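# Move amber bottle from case onto blue plate

## Task

Lift the amber bottle out of the case and set it standing upright, cap on top, on the pale blue plate. The case lid must stay open, and the case, the clear bottle and the white plate must not be moved. At the end neither gripper may be touching the amber bottle, the clear bottle, or the case's lid or handle.

## Robot and tools

ROBOT. Two arms, left_arm and right_arm, each ending in a two-finger parallel gripper. Each arm has six joints, listed from base to hand: waist, shoulder, elbow, wrist pitch, wrist yaw, wrist roll; the gripper opening comes after them. An arm's elbow never quite straightens.

FRAME. All positions and orientations use a single scene frame. Its origin sits at table-top height, halfway between the nominal bases of the two arms. +x points out over the table, +y toward left_arm, +z up. Arm names have nothing to do with which side they appear on in images. Actual bases are offset from nominal; a BASES line, if shown, gives the calibrated spot. Reported hand poses can be wrong by a few centimetres, more at long reach.

GRIPPER AXES. The fingers extend along the gripper's +z axis and close along its y axis. end_effector_position is the point between the pads, roughly 1 cm short of the fingertips. Orientation is a quaternion written w first (qw, qx, qy, qz).

ROW FORMAT. Every command uses rows of 16 numbers, always covering both arms: x, y, z (metres), qw, qx, qy, qz, opening for left_arm, then the same eight for right_arm. x, y, z and the quaternion are an absolute target pose for that gripper in the scene frame, not an offset. Opening runs from -1 (closed) to +1 (fully open, 0.094 m). To keep an arm still, repeat its last reported whole pose plus the opening it should keep; to hold an orientation steady, resend the same quaternion rather than copying a drifted reading.

TOOLS.
execute_actions(actions, cameras): actions is a list with at most one item. An empty list just reports state (with pictures). {"rows": [...], "steps": n} plays up to 15 rows, one per 1/30 s control step (n at most 15, default 15, minimum 6); the last row repeats if rows run short. Each target may be no more than 0.6 m from the arm's last reported position along any gripper axis, or the whole call is rejected. {"steps": n} without rows waits up to 300 steps counted from the previous result, including your reply time. Results are captured 6 steps before the action ends; those steps finish afterwards.
move(target, speed, blend, blocking, cameras): target is one 16-number row or a list of up to 15 rows, each an absolute pose goal; there is no 0.6 m limit. Grippers travel straight lines, all arms finishing together, taking at least 0.5 s and at most 10 s overall. speed is m/s per arm path, 0.002 to 4.3, default 0.25 (rotation capped at twice that in rad/s); one value or one per target. blend (m) rounds corners at intermediate targets. blocking=false returns about 0.5 s after start. An opening change in the first target is applied at the start; in later targets, on arrival once everything has settled. Paths ignore obstacles and the other arm, and grippers lag and overshoot more at high speed. Keep paths away from an arm's own base, which can flip its shoulder posture.
wait(seconds, cameras): 0 to 10 s with no new command; a running move carries on.
stop(cameras): brakes a running move; fingers keep moving.
zoom_image(camera, region): enlarges [x0, y0, x1, y1] pixels (max 504x504) of a camera's latest image.

Cameras: cam_head_left, cam_head_right, cam_high, cam_low, cam_left_wrist, cam_right_wrist, each 896x504. ["all"] gives all, [] none.

RESULT LINES. Each result gives per-arm end_effector_position, end_effector_quat_wxyz, Joint positions (last entry = opening in metres), joint velocities ("within noise" means still), joint torques (sign toward larger joint value; numbers 3 and 4 wrap at ±28 N m), Hand target (what the controller is now chasing), grip_measured (same scale as opening; reads up to ~2.7 mm wide when empty) and grip_effort_nm (motor effort, negative closing; not a pad force). A move adds a "move:" line: done, off_target, moving, held or fault, plus limits. done means within 10 mm and 2 degrees. limits=paced means the pose was clipped; limits=held means steps were withheld. Neither done nor off_target reveals contact. MOTOR HOT warns of heating; OVER-TEMPERATURE FAULT means that arm dropped and is inert for 30-60 s or more.

BEHAVIOUR. Commanded orientation is clipped each step to within 40 degrees of the current one. Friction and weight can leave the hand a centimetre or more off target in free air. Fingers go to where grip_measured would read your command; grip_measured keeps tracking even after touch, so it shows no stall. Force builds to roughly 50-64 N per pad once commanded about 0.05 below the first-contact reading (0.11 for round or small items). Close gently; release by commanding well above grip_measured. The simulation keeps running while you think.

AVOID. Dropping things or releasing a moving object; knocking anything off the table or leaving it off the table; fast or deep contact (harder the faster and the farther past contact); grippers, housings or wrist cameras meeting each other, or one gripper closing on the other's fingers; holding loads or stretched poses so long that motors overheat; any arm stop. Loose objects may occasionally get nudged by an outside push.

Each tool is called as name([rows], argument=value, ...), one row to a line, values as JSON.

## Session

execute_actions(actions=[], cameras=["all"])

zoom_image(camera="cam_head_left", region=[330, 120, 600, 360])

zoom_image(camera="cam_head_right", region=[330, 120, 600, 360])

zoom_image(camera="cam_high", region=[360, 190, 560, 400])

Scene clock: 0.00 s of 4170.00 s.
left_arm: end_effector_position=(+0.2552, +0.7629, +0.3377) grip_measured=+1.000 grip_effort_nm=n/a end_effector_quat_wxyz=(+0.580, -0.618, +0.293, +0.442) | right_arm: end_effector_position=(+0.5659, +0.2228, +0.2329) grip_measured=+1.000 grip_effort_nm=n/a end_effector_quat_wxyz=(+0.439, -0.219, +0.869, -0.062)
Joint positions: left_arm=[0.832 1.455 0.916 0.65 -0.955 -0.386 0.094] | right_arm=[0.867 2.02 1.886 -0.676 0.58 0.134 0.094]
Joint velocities: within noise
Joint torques (N m): no reading
Motor temperatures (°C): left_arm=[26 28 23 26 23 24 23] | right_arm=[25 25 23 26 24 25 23]
Heat: left arm: hottest shoulder 28 °C; right arm: hottest wrist pitch 26 °C.
Hand target: left_arm +0.2584, +0.7663, +0.3474; +0.587, -0.617, +0.286, +0.440 | right_arm +0.5697, +0.2272, +0.2561; +0.455, -0.211, +0.864, -0.051
camera_calibration:
cam_left_wrist: T_world_to_cam=[[0.894457, 0.256783, 0.366072, -0.541338], [0.442574, -0.391522, -0.806746, 0.500975], [-0.0638332, 0.883613, -0.463846, -0.398292], [0, 0, 0, 1]] pos_world=[0.237061, 0.687086, 0.417582]
cam_right_wrist: T_world_to_cam=[[0.316764, -0.929365, 0.189583, -0.0126531], [-0.871236, -0.364106, -0.329203, 0.692414], [0.374978, -0.0608919, -0.925032, 0.122661], [0, 0, 0, 1]] pos_world=[0.561269, 0.247822, 0.343808]

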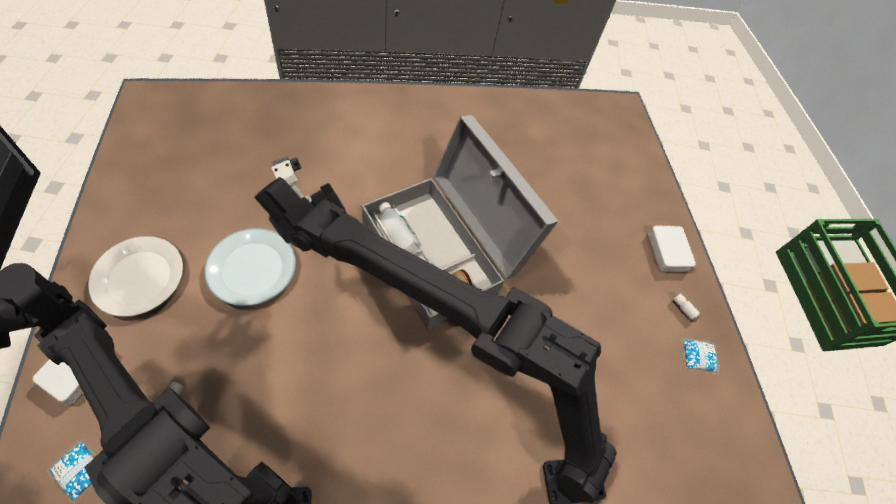

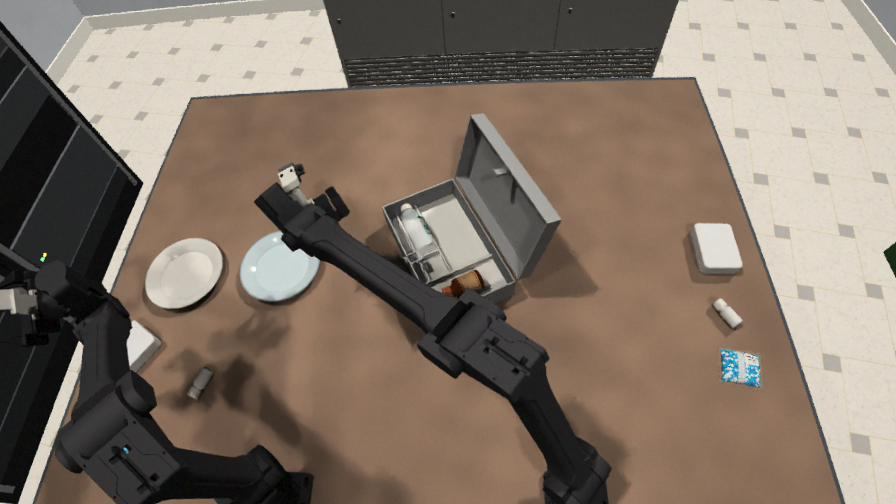

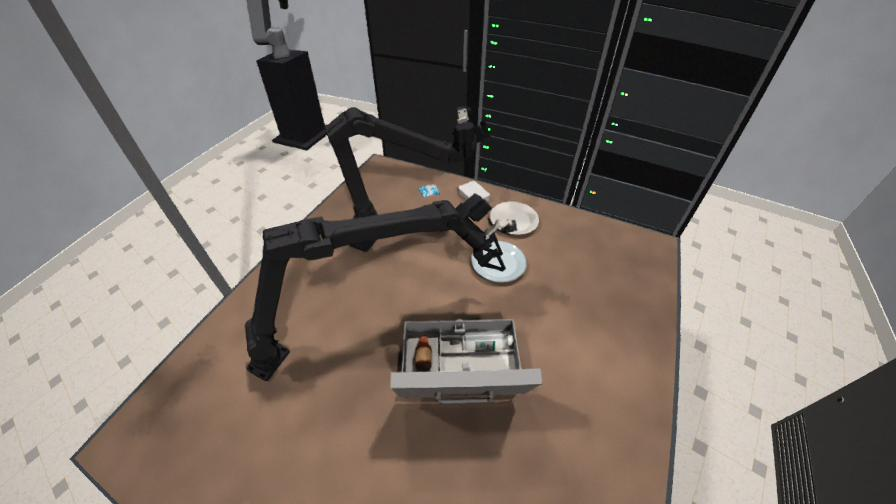

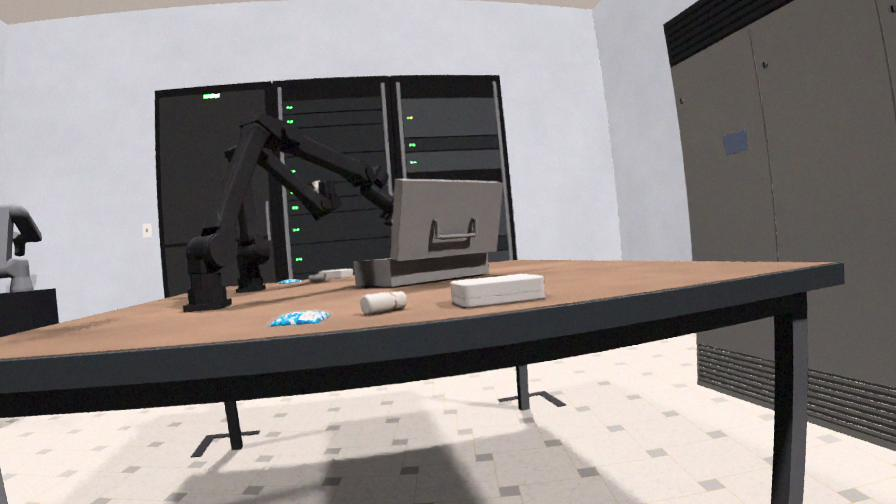

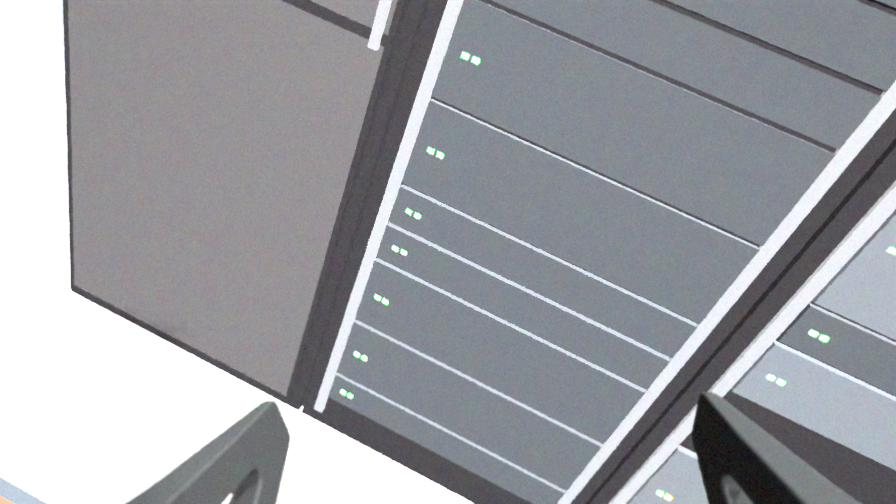

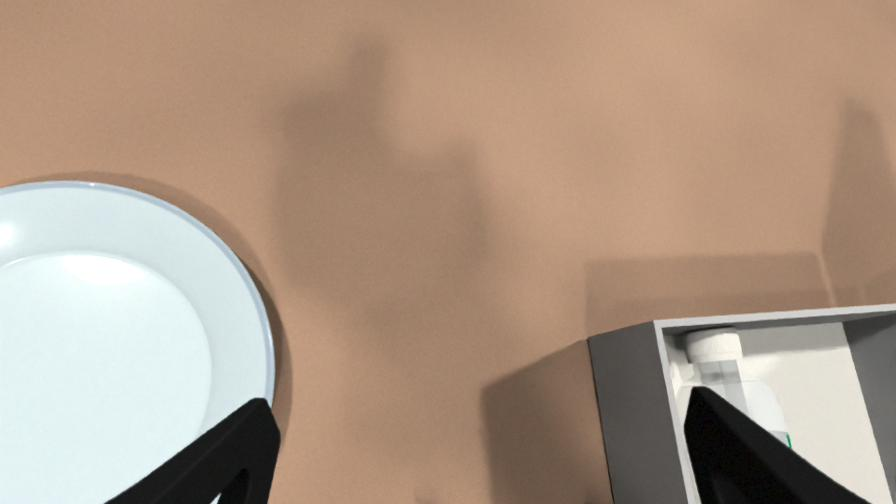

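Scaled by 1.867 from the camera's 896x504 image, which has a finer 1280x720 frame.

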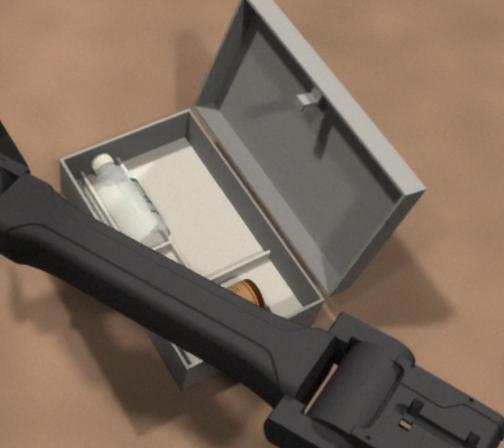

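Scaled by 1.867 from the camera's 896x504 image, which has a finer 1280x720 frame.

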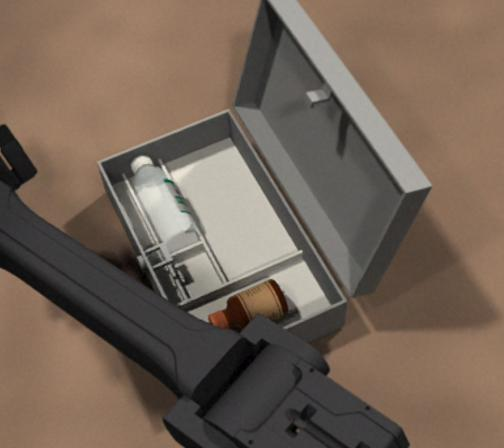

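Scaled by 2.400 from the camera's 896x504 image, which has a finer 1280x720 frame.

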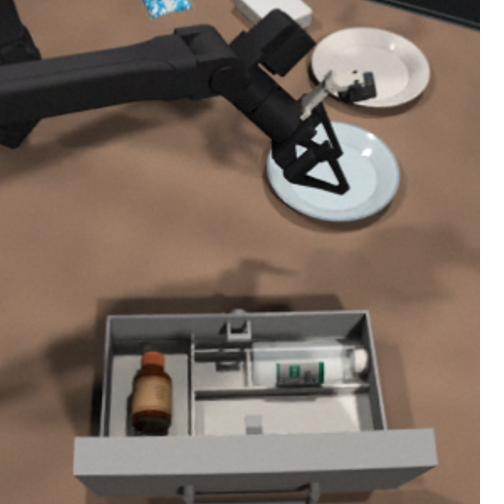

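move(target=[0.2552,0.7629,0.3377,0.580,-0.618,0.293,0.442,1,0.52,0.345,0.2,0.5822,-0.3242,0.6943,0.2722,1], speed=0.25)

Scene clock: 5.77 s of 4170.00 s.
left_arm: end_effector_position=(+0.2552, +0.7629, +0.3377) grip_measured=+1.000 grip_effort_nm=0.032 end_effector_quat_wxyz=(+0.580, -0.618, +0.293, +0.442) | right_arm: end_effector_position=(+0.5256, +0.3388, +0.1931) grip_measured=+1.000 grip_effort_nm=-0.007 end_effector_quat_wxyz=(+0.573, -0.319, +0.706, +0.268)
Joint positions: left_arm=[0.832 1.455 0.916 0.65 -0.955 -0.386 0.094] | right_arm=[0.885 2.075 1.565 0.308 0.021 0.017 0.094]
Joint velocities: within noise
Joint torques (N m): left_arm=[0.21 -11.05 10.1 1.68 0.13 0.05] | right_arm=[2.43 -18.9 9.1 3.49 -0.27 -0.22]
Motor temperatures (°C): left_arm=[26 29 26 26 23 24 23] | right_arm=[25 26 25 27 24 25 23]
Heat: left arm: hottest shoulder 29 °C; right arm: hottest wrist pitch 27 °C.
Hand target: left_arm +0.2553, +0.7629, +0.3378; +0.580, -0.618, +0.293, +0.442 | right_arm +0.5198, +0.3450, +0.2000; +0.582, -0.324, +0.694, +0.272
Off the commanded pose: left_arm 0.000 m, 0 deg | right_arm 0.011 m, 2 deg.
Kept back: nothing.
move: off_target (right_arm)
camera_calibration:
cam_left_wrist: T_world_to_cam=[[0.894457, 0.256783, 0.366072, -0.541338], [0.442574, -0.391522, -0.806746, 0.500975], [-0.0638332, 0.883613, -0.463846, -0.398292], [0, 0, 0, 1]] pos_world=[0.237061, 0.687086, 0.417582]
cam_right_wrist: T_world_to_cam=[[0.775034, -0.619736, -0.123489, -0.169746], [-0.494211, -0.472672, -0.729614, 0.602505], [0.393798, 0.626505, -0.672617, -0.183571], [0, 0, 0, 1]] pos_world=[0.501613, 0.294597, 0.295161]

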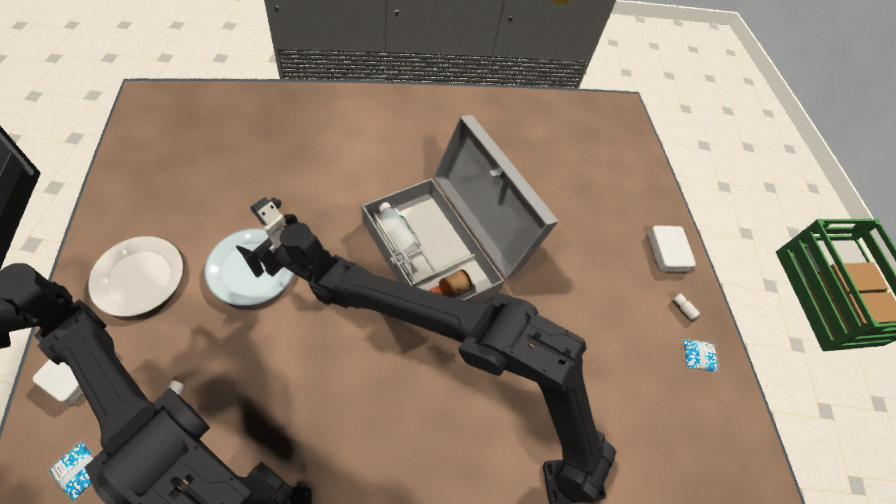

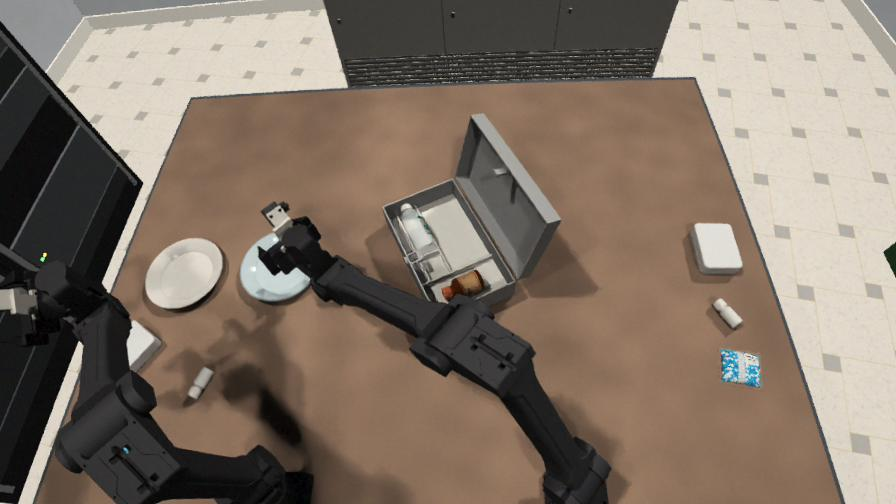

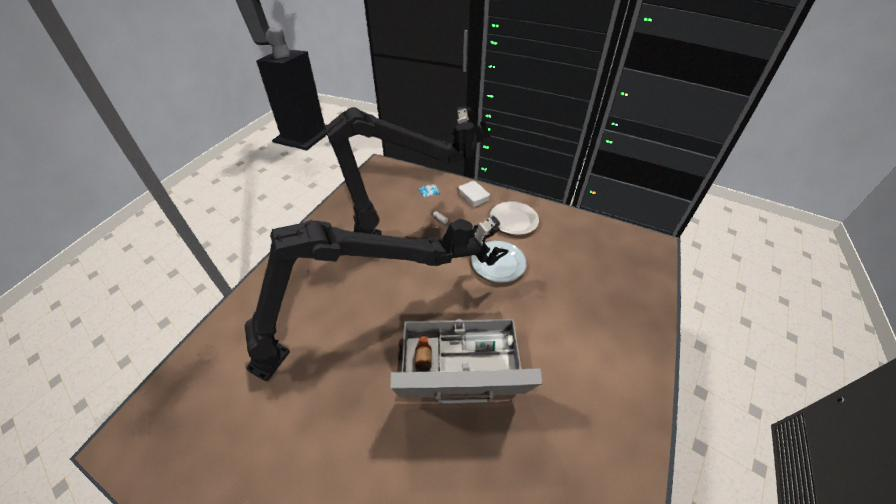

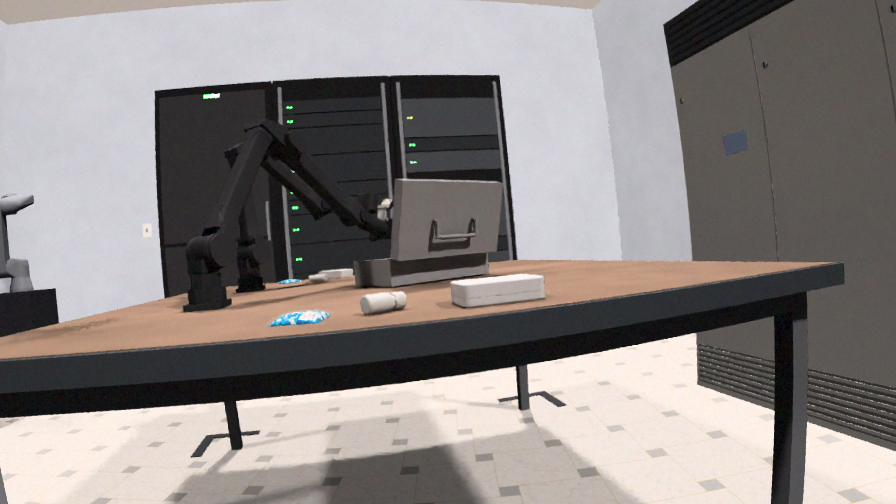

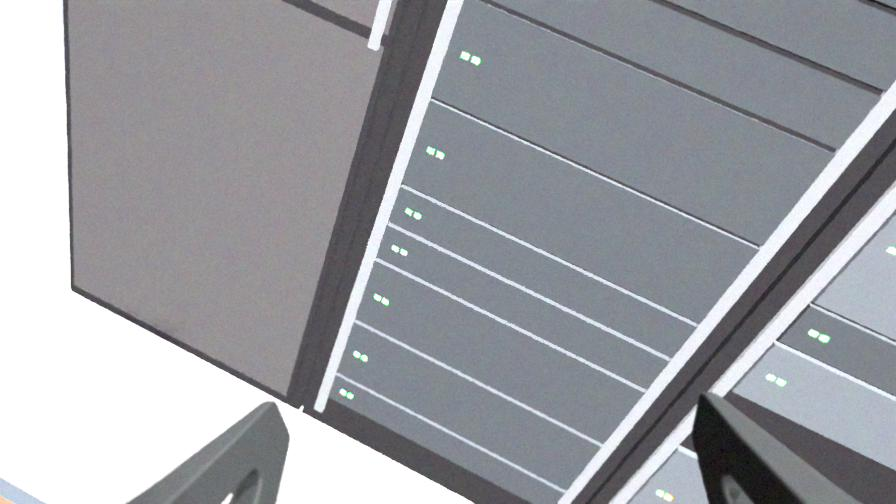

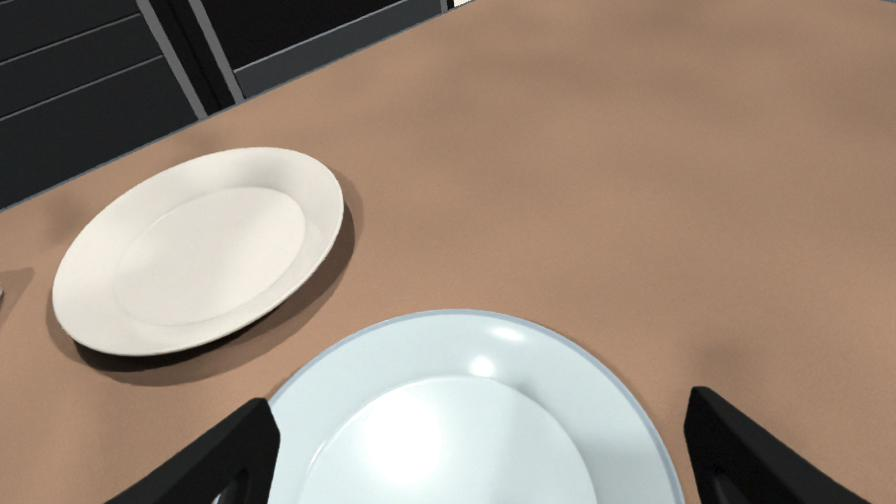

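zoom_image(camera="cam_right_wrist", region=[230, 300, 730, 504])

zoom_image(camera="cam_high", region=[400, 190, 550, 300])

Scaled by 1.008 from the camera's 896x504 image, which has a finer 1280x720 frame.

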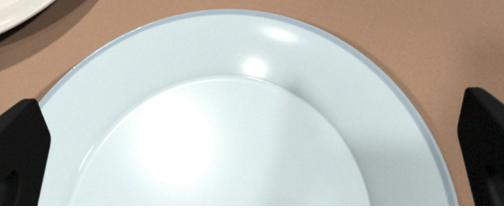

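Scaled by 3.360 from the camera's 896x504 image, which has a finer 1280x720 frame.

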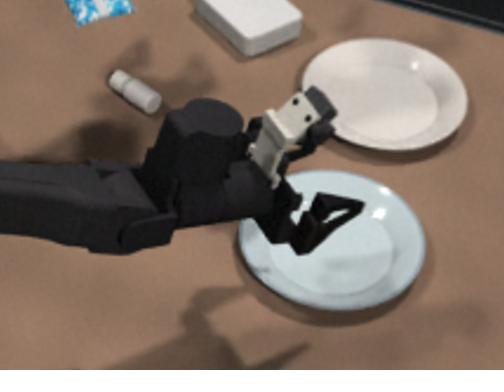

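move([
  [0.2552,0.7629,0.3377,0.580,-0.618,0.293,0.442,1,0.47,0.15,0.36,0.5822,-0.3242,0.6943,0.2722,1],
  [0.2552,0.7629,0.3377,0.580,-0.618,0.293,0.442,1,0.44,-0.11,0.27,0.0478,0.8332,-0.5461,0.0729,1],
], speed=[0.25,0.3], blend=[0.08,0])

Scene clock: 14.17 s of 4170.00 s.
left_arm: end_effector_position=(+0.2552, +0.7629, +0.3377) grip_measured=+1.000 grip_effort_nm=0.032 end_effector_quat_wxyz=(+0.580, -0.618, +0.293, +0.442) | right_arm: end_effector_position=(+0.4271, -0.1113, +0.2516) grip_measured=+1.000 grip_effort_nm=-0.017 end_effector_quat_wxyz=(+0.062, +0.832, -0.548, +0.064)
Joint positions: left_arm=[0.832 1.455 0.916 0.65 -0.955 -0.386 0.094] | right_arm=[0.485 1.617 1.588 -1.59 0.173 -1.489 0.094]
Joint velocities: within noise
Joint torques (N m): left_arm=[0.21 -10.99 10.1 1.7 0.13 0.05] | right_arm=[0.91 -12.75 13.63 -0.01 -0.07 -0.16]
Motor temperatures (°C): left_arm=[26 30 29 27 23 24 23] | right_arm=[25 27 27 27 24 25 23]
Heat: left arm: hottest shoulder 30 °C; right arm: hottest shoulder 27 °C.
Hand target: left_arm +0.2553, +0.7629, +0.3378; +0.580, -0.618, +0.293, +0.442 | right_arm +0.4391, -0.1105, +0.2699; +0.048, +0.833, -0.546, +0.073
Off the commanded pose: left_arm 0.000 m, 0 deg | right_arm 0.023 m, 2 deg.
Kept back: nothing.
move: off_target (right_arm)
camera_calibration:
cam_left_wrist: T_world_to_cam=[[0.894457, 0.256783, 0.366072, -0.541338], [0.442574, -0.391522, -0.806746, 0.500975], [-0.0638332, 0.883613, -0.463846, -0.398292], [0, 0, 0, 1]] pos_world=[0.237061, 0.687086, 0.417582]
cam_right_wrist: T_world_to_cam=[[0.954939, 0.287798, -0.0725482, -0.35392], [0.261741, -0.701344, 0.663029, -0.315037], [0.139937, -0.652142, -0.74507, 0.160924], [0, 0, 0, 1]] pos_world=[0.397911, -0.0141463, 0.303102]

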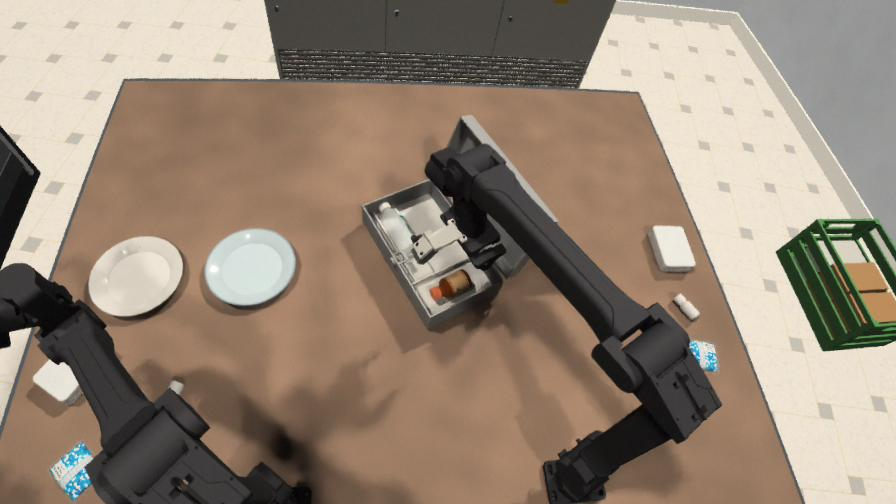

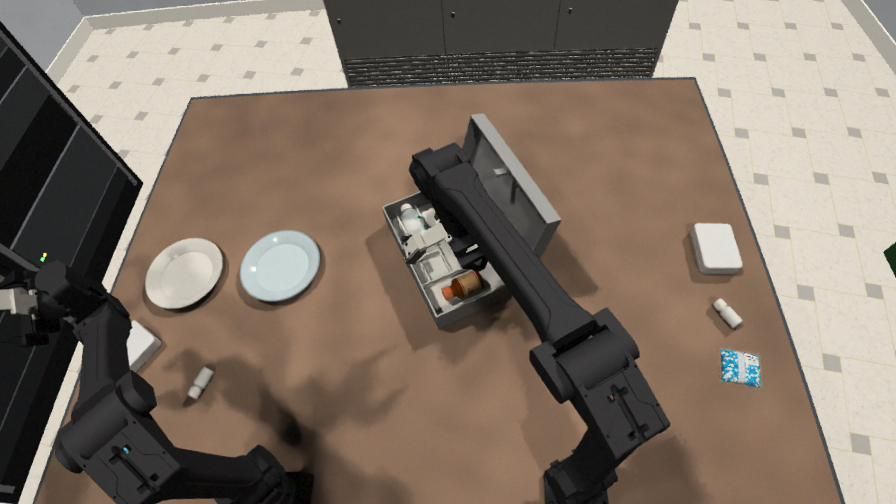

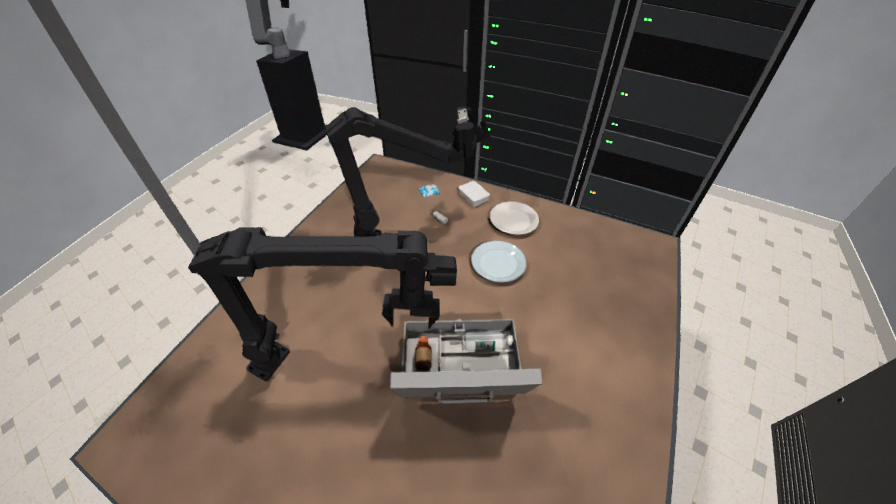

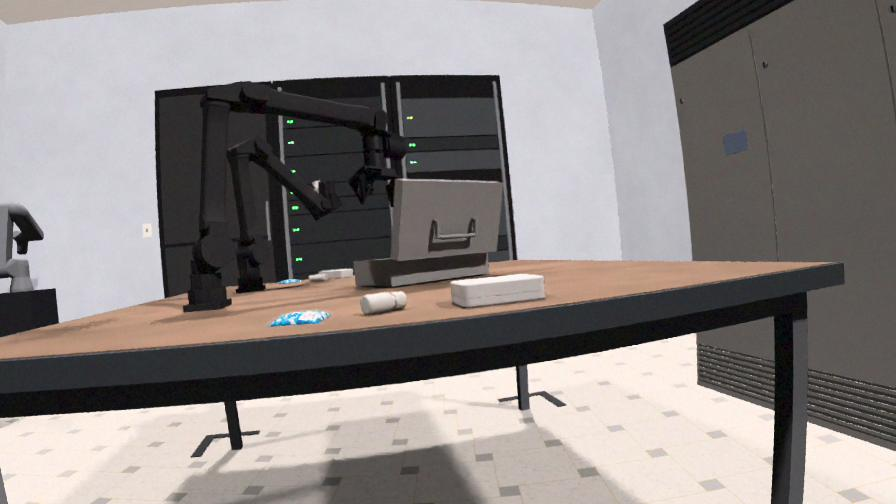

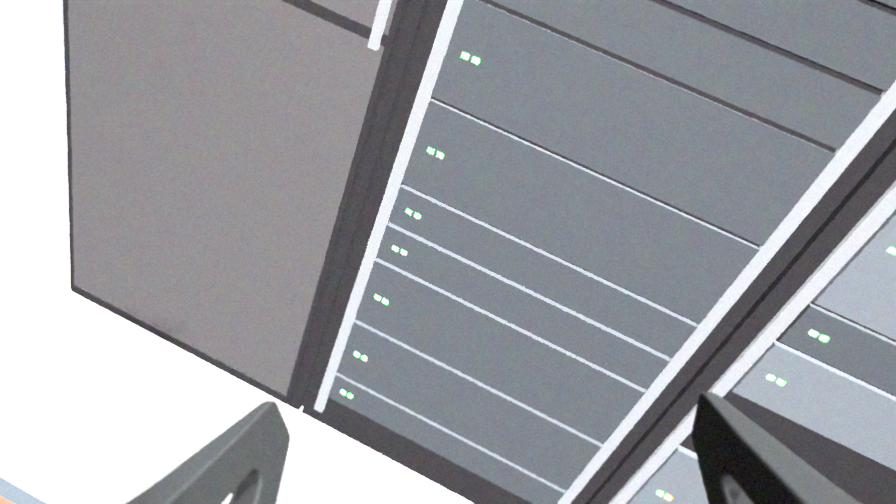

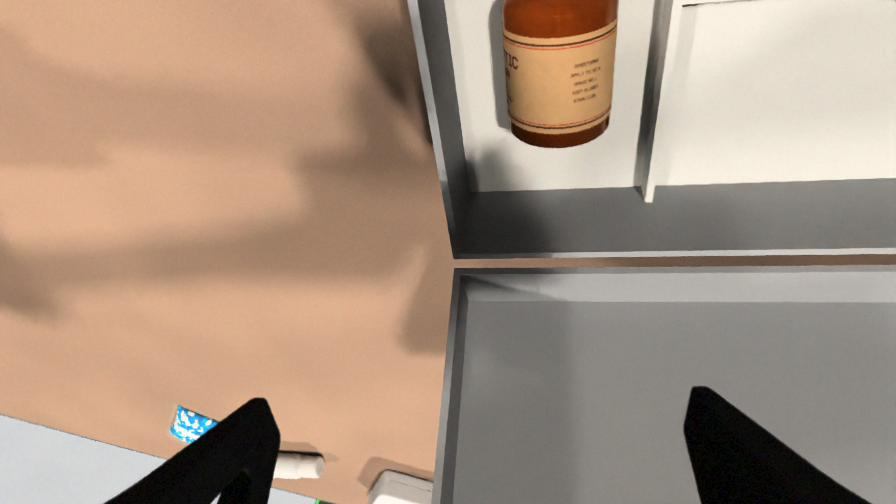

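move(target=[0.2552,0.7629,0.3377,0.580,-0.618,0.293,0.442,1,0.463,-0.088,0.165,0.0478,0.8332,-0.5461,0.0729,0.45], speed=0.2)

zoom_image(camera="cam_head_left", region=[350, 120, 600, 360])

zoom_image(camera="cam_high", region=[360, 220, 560, 420])

Scene clock: 16.53 s of 4170.00 s.
left_arm: end_effector_position=(+0.2552, +0.7629, +0.3377) grip_measured=+1.000 grip_effort_nm=0.032 end_effector_quat_wxyz=(+0.580, -0.618, +0.293, +0.442) | right_arm: end_effector_position=(+0.4615, -0.0932, +0.1613) grip_measured=+0.453 grip_effort_nm=-0.154 end_effector_quat_wxyz=(+0.057, +0.832, -0.547, +0.067)
Joint positions: left_arm=[0.832 1.455 0.916 0.65 -0.955 -0.386 0.094] | right_arm=[0.485 1.742 1.511 -1.376 0.173 -1.492 0.068]
Joint velocities: within noise
Joint torques (N m): left_arm=[0.15 -11.05 10.1 1.68 0.13 0.05] | right_arm=[2.08 -14.8 8.4 0.88 -0.1 -0.04]
Motor temperatures (°C): left_arm=[26 30 29 27 23 24 23] | right_arm=[25 27 27 27 24 25 23]
Heat: left arm: hottest shoulder 30 °C; right arm: hottest shoulder 27 °C.
Hand target: left_arm +0.2553, +0.7629, +0.3378; +0.580, -0.618, +0.293, +0.442 | right_arm +0.4629, -0.0880, +0.1652; +0.048, +0.833, -0.546, +0.073
Off the commanded pose: left_arm 0.000 m, 0 deg | right_arm 0.007 m, 1 deg.
Kept back: nothing.
move: done
camera_calibration:
cam_left_wrist: T_world_to_cam=[[0.894457, 0.256783, 0.366072, -0.541338], [0.442574, -0.391522, -0.806746, 0.500975], [-0.0638332, 0.883613, -0.463846, -0.398292], [0, 0, 0, 1]] pos_world=[0.237061, 0.687086, 0.417582]
cam_right_wrist: T_world_to_cam=[[0.954748, 0.290984, -0.0615189, -0.399832], [0.257259, -0.70418, 0.661776, -0.249446], [0.149246, -0.647656, -0.747173, 0.0970792], [0, 0, 0, 1]] pos_world=[0.431422, 0.00356365, 0.213015]

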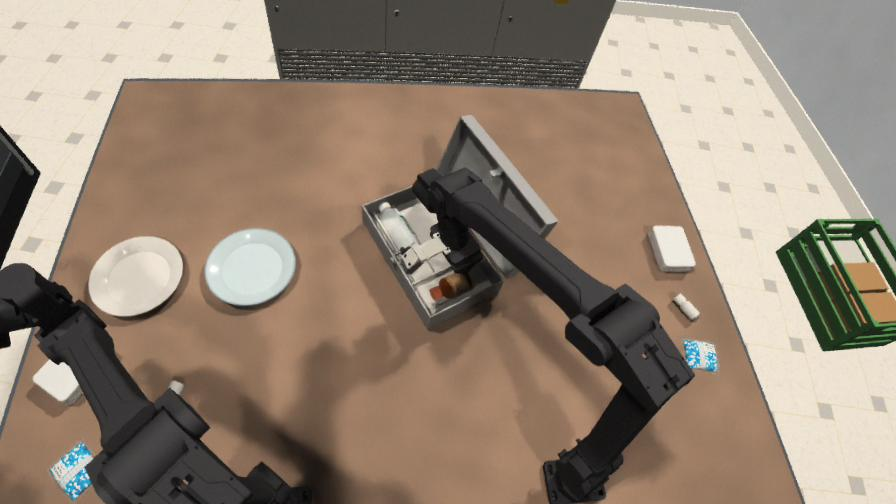

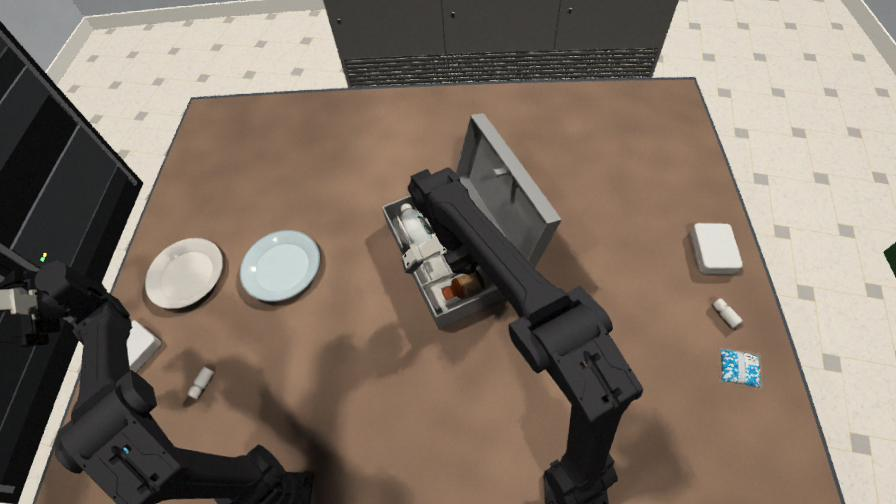

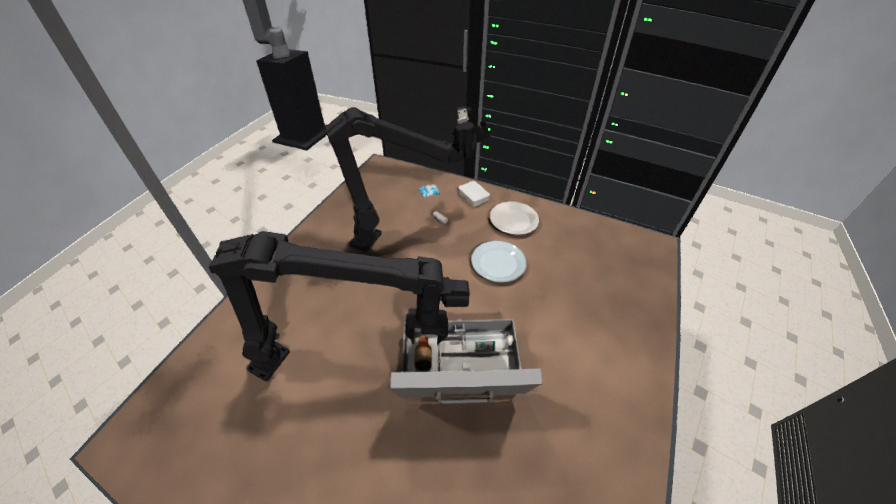

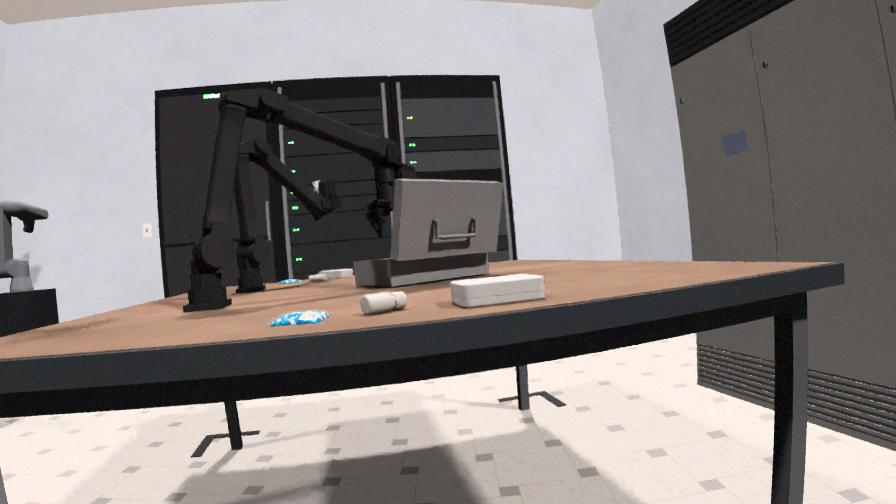

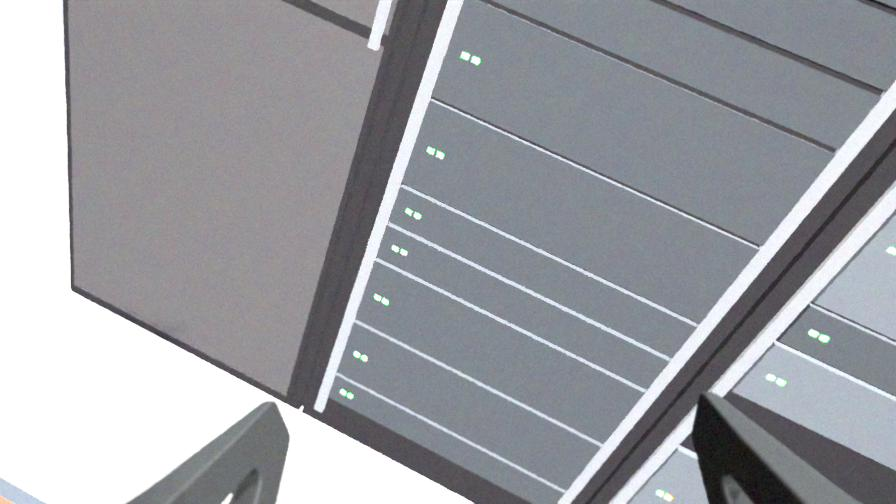

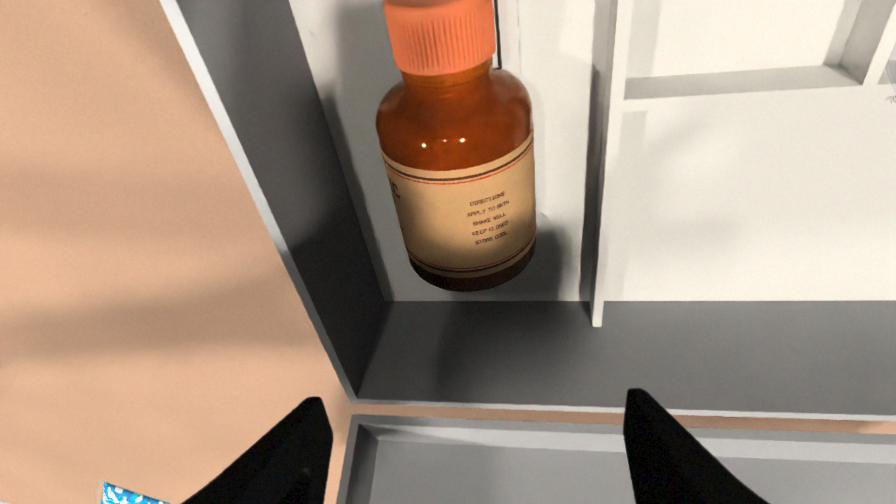

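Scaled by 2.016 from the camera's 896x504 image, which has a finer 1280x720 frame.

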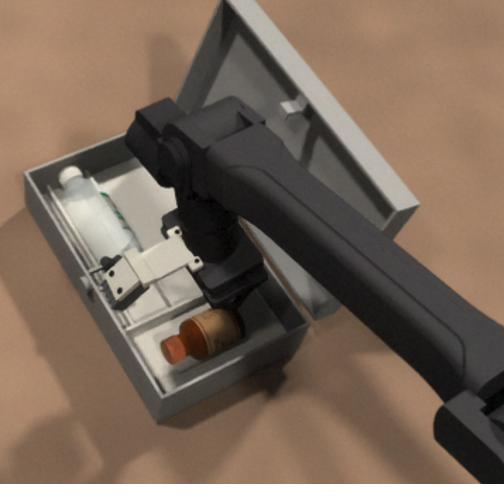

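Scaled by 2.520 from the camera's 896x504 image, which has a finer 1280x720 frame.

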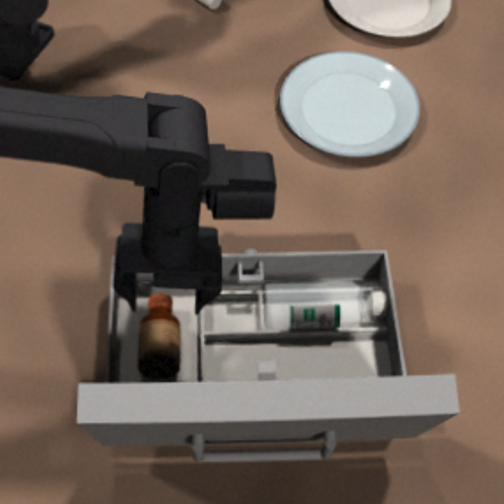

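move(target=[0.2552,0.7629,0.3377,0.580,-0.618,0.293,0.442,1,0.462,-0.069,0.122,0.1561,0.8323,-0.5319,0.001,0.4], speed=0.12, cameras=["cam_right_wrist","cam_head_left","cam_high"])

zoom_image(camera="cam_head_left", region=[350, 160, 560, 360])

zoom_image(camera="cam_high", region=[380, 260, 540, 420])

Scene clock: 21.03 s of 4170.00 s.
left_arm: end_effector_position=(+0.2552, +0.7629, +0.3377) grip_measured=+1.000 grip_effort_nm=0.027 end_effector_quat_wxyz=(+0.580, -0.618, +0.293, +0.442) | right_arm: end_effector_position=(+0.4508, -0.0815, +0.1066) grip_measured=+0.403 grip_effort_nm=-0.149 end_effector_quat_wxyz=(+0.171, +0.832, -0.528, -0.008)
Joint positions: left_arm=[0.832 1.455 0.916 0.65 -0.955 -0.386 0.094] | right_arm=[0.507 1.947 1.629 -1.566 0.148 -1.482 0.066]
Joint velocities: within noise
Joint torques (N m): left_arm=[0.15 -11.05 10.09 1.68 0.13 0.05] | right_arm=[1.67 -16.21 12.31 -0.79 -0.2 0.1]
Motor temperatures (°C): left_arm=[26 30 30 27 23 24 23] | right_arm=[25 27 28 27 24 25 23]
Heat: left arm: hottest shoulder 30 °C; right arm: hottest elbow 28 °C.
Hand target: left_arm +0.2553, +0.7629, +0.3378; +0.580, -0.618, +0.293, +0.442 | right_arm +0.4612, -0.0694, +0.1222; +0.155, +0.832, -0.532, +0.001
Off the commanded pose: left_arm 0.000 m, 0 deg | right_arm 0.023 m, 2 deg.
Kept back: nothing.
move: off_target (right_arm)
camera_calibration:
cam_right_wrist: T_world_to_cam=[[0.902817, 0.276399, -0.32943, -0.345608], [0.429123, -0.628639, 0.648588, -0.272198], [-0.027824, -0.726922, -0.686156, 0.13217], [0, 0, 0, 1]] pos_world=[0.432505, 0.0204885, 0.153379]
Images, in order (width x height): cam_head_left 896x504, cam_high 896x504, cam_right_wrist 896x504.

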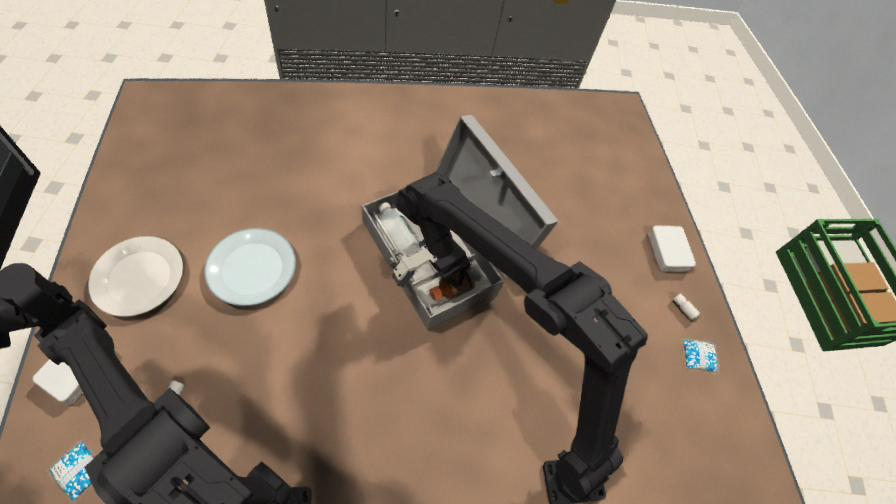

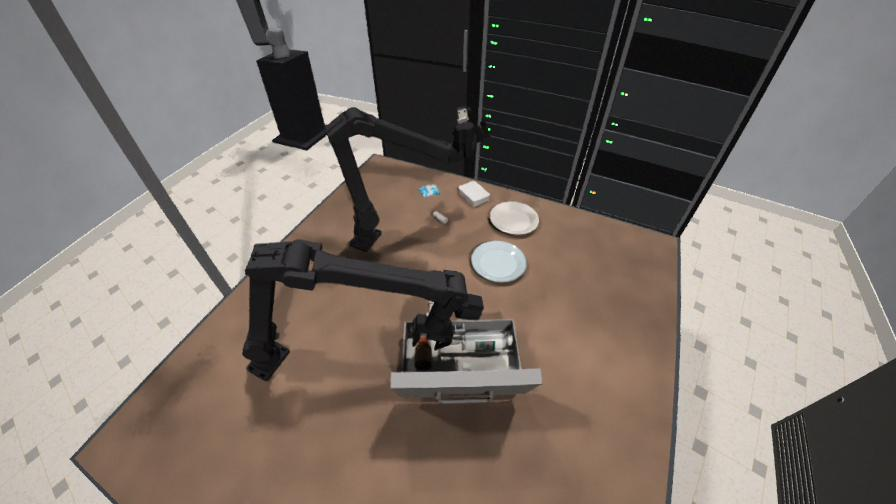

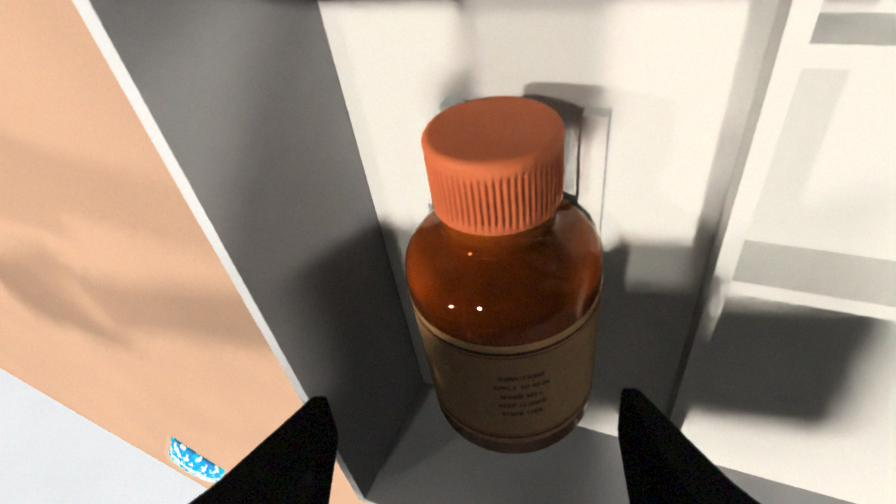

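Scaled by 2.400 from the camera's 896x504 image, which has a finer 1280x720 frame.

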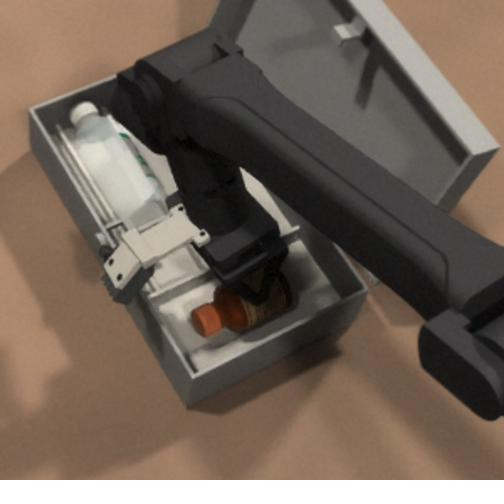

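Scaled by 3.150 from the camera's 896x504 image, which has a finer 1280x720 frame.

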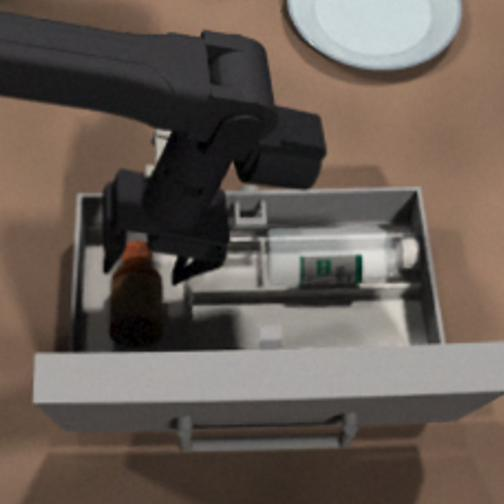

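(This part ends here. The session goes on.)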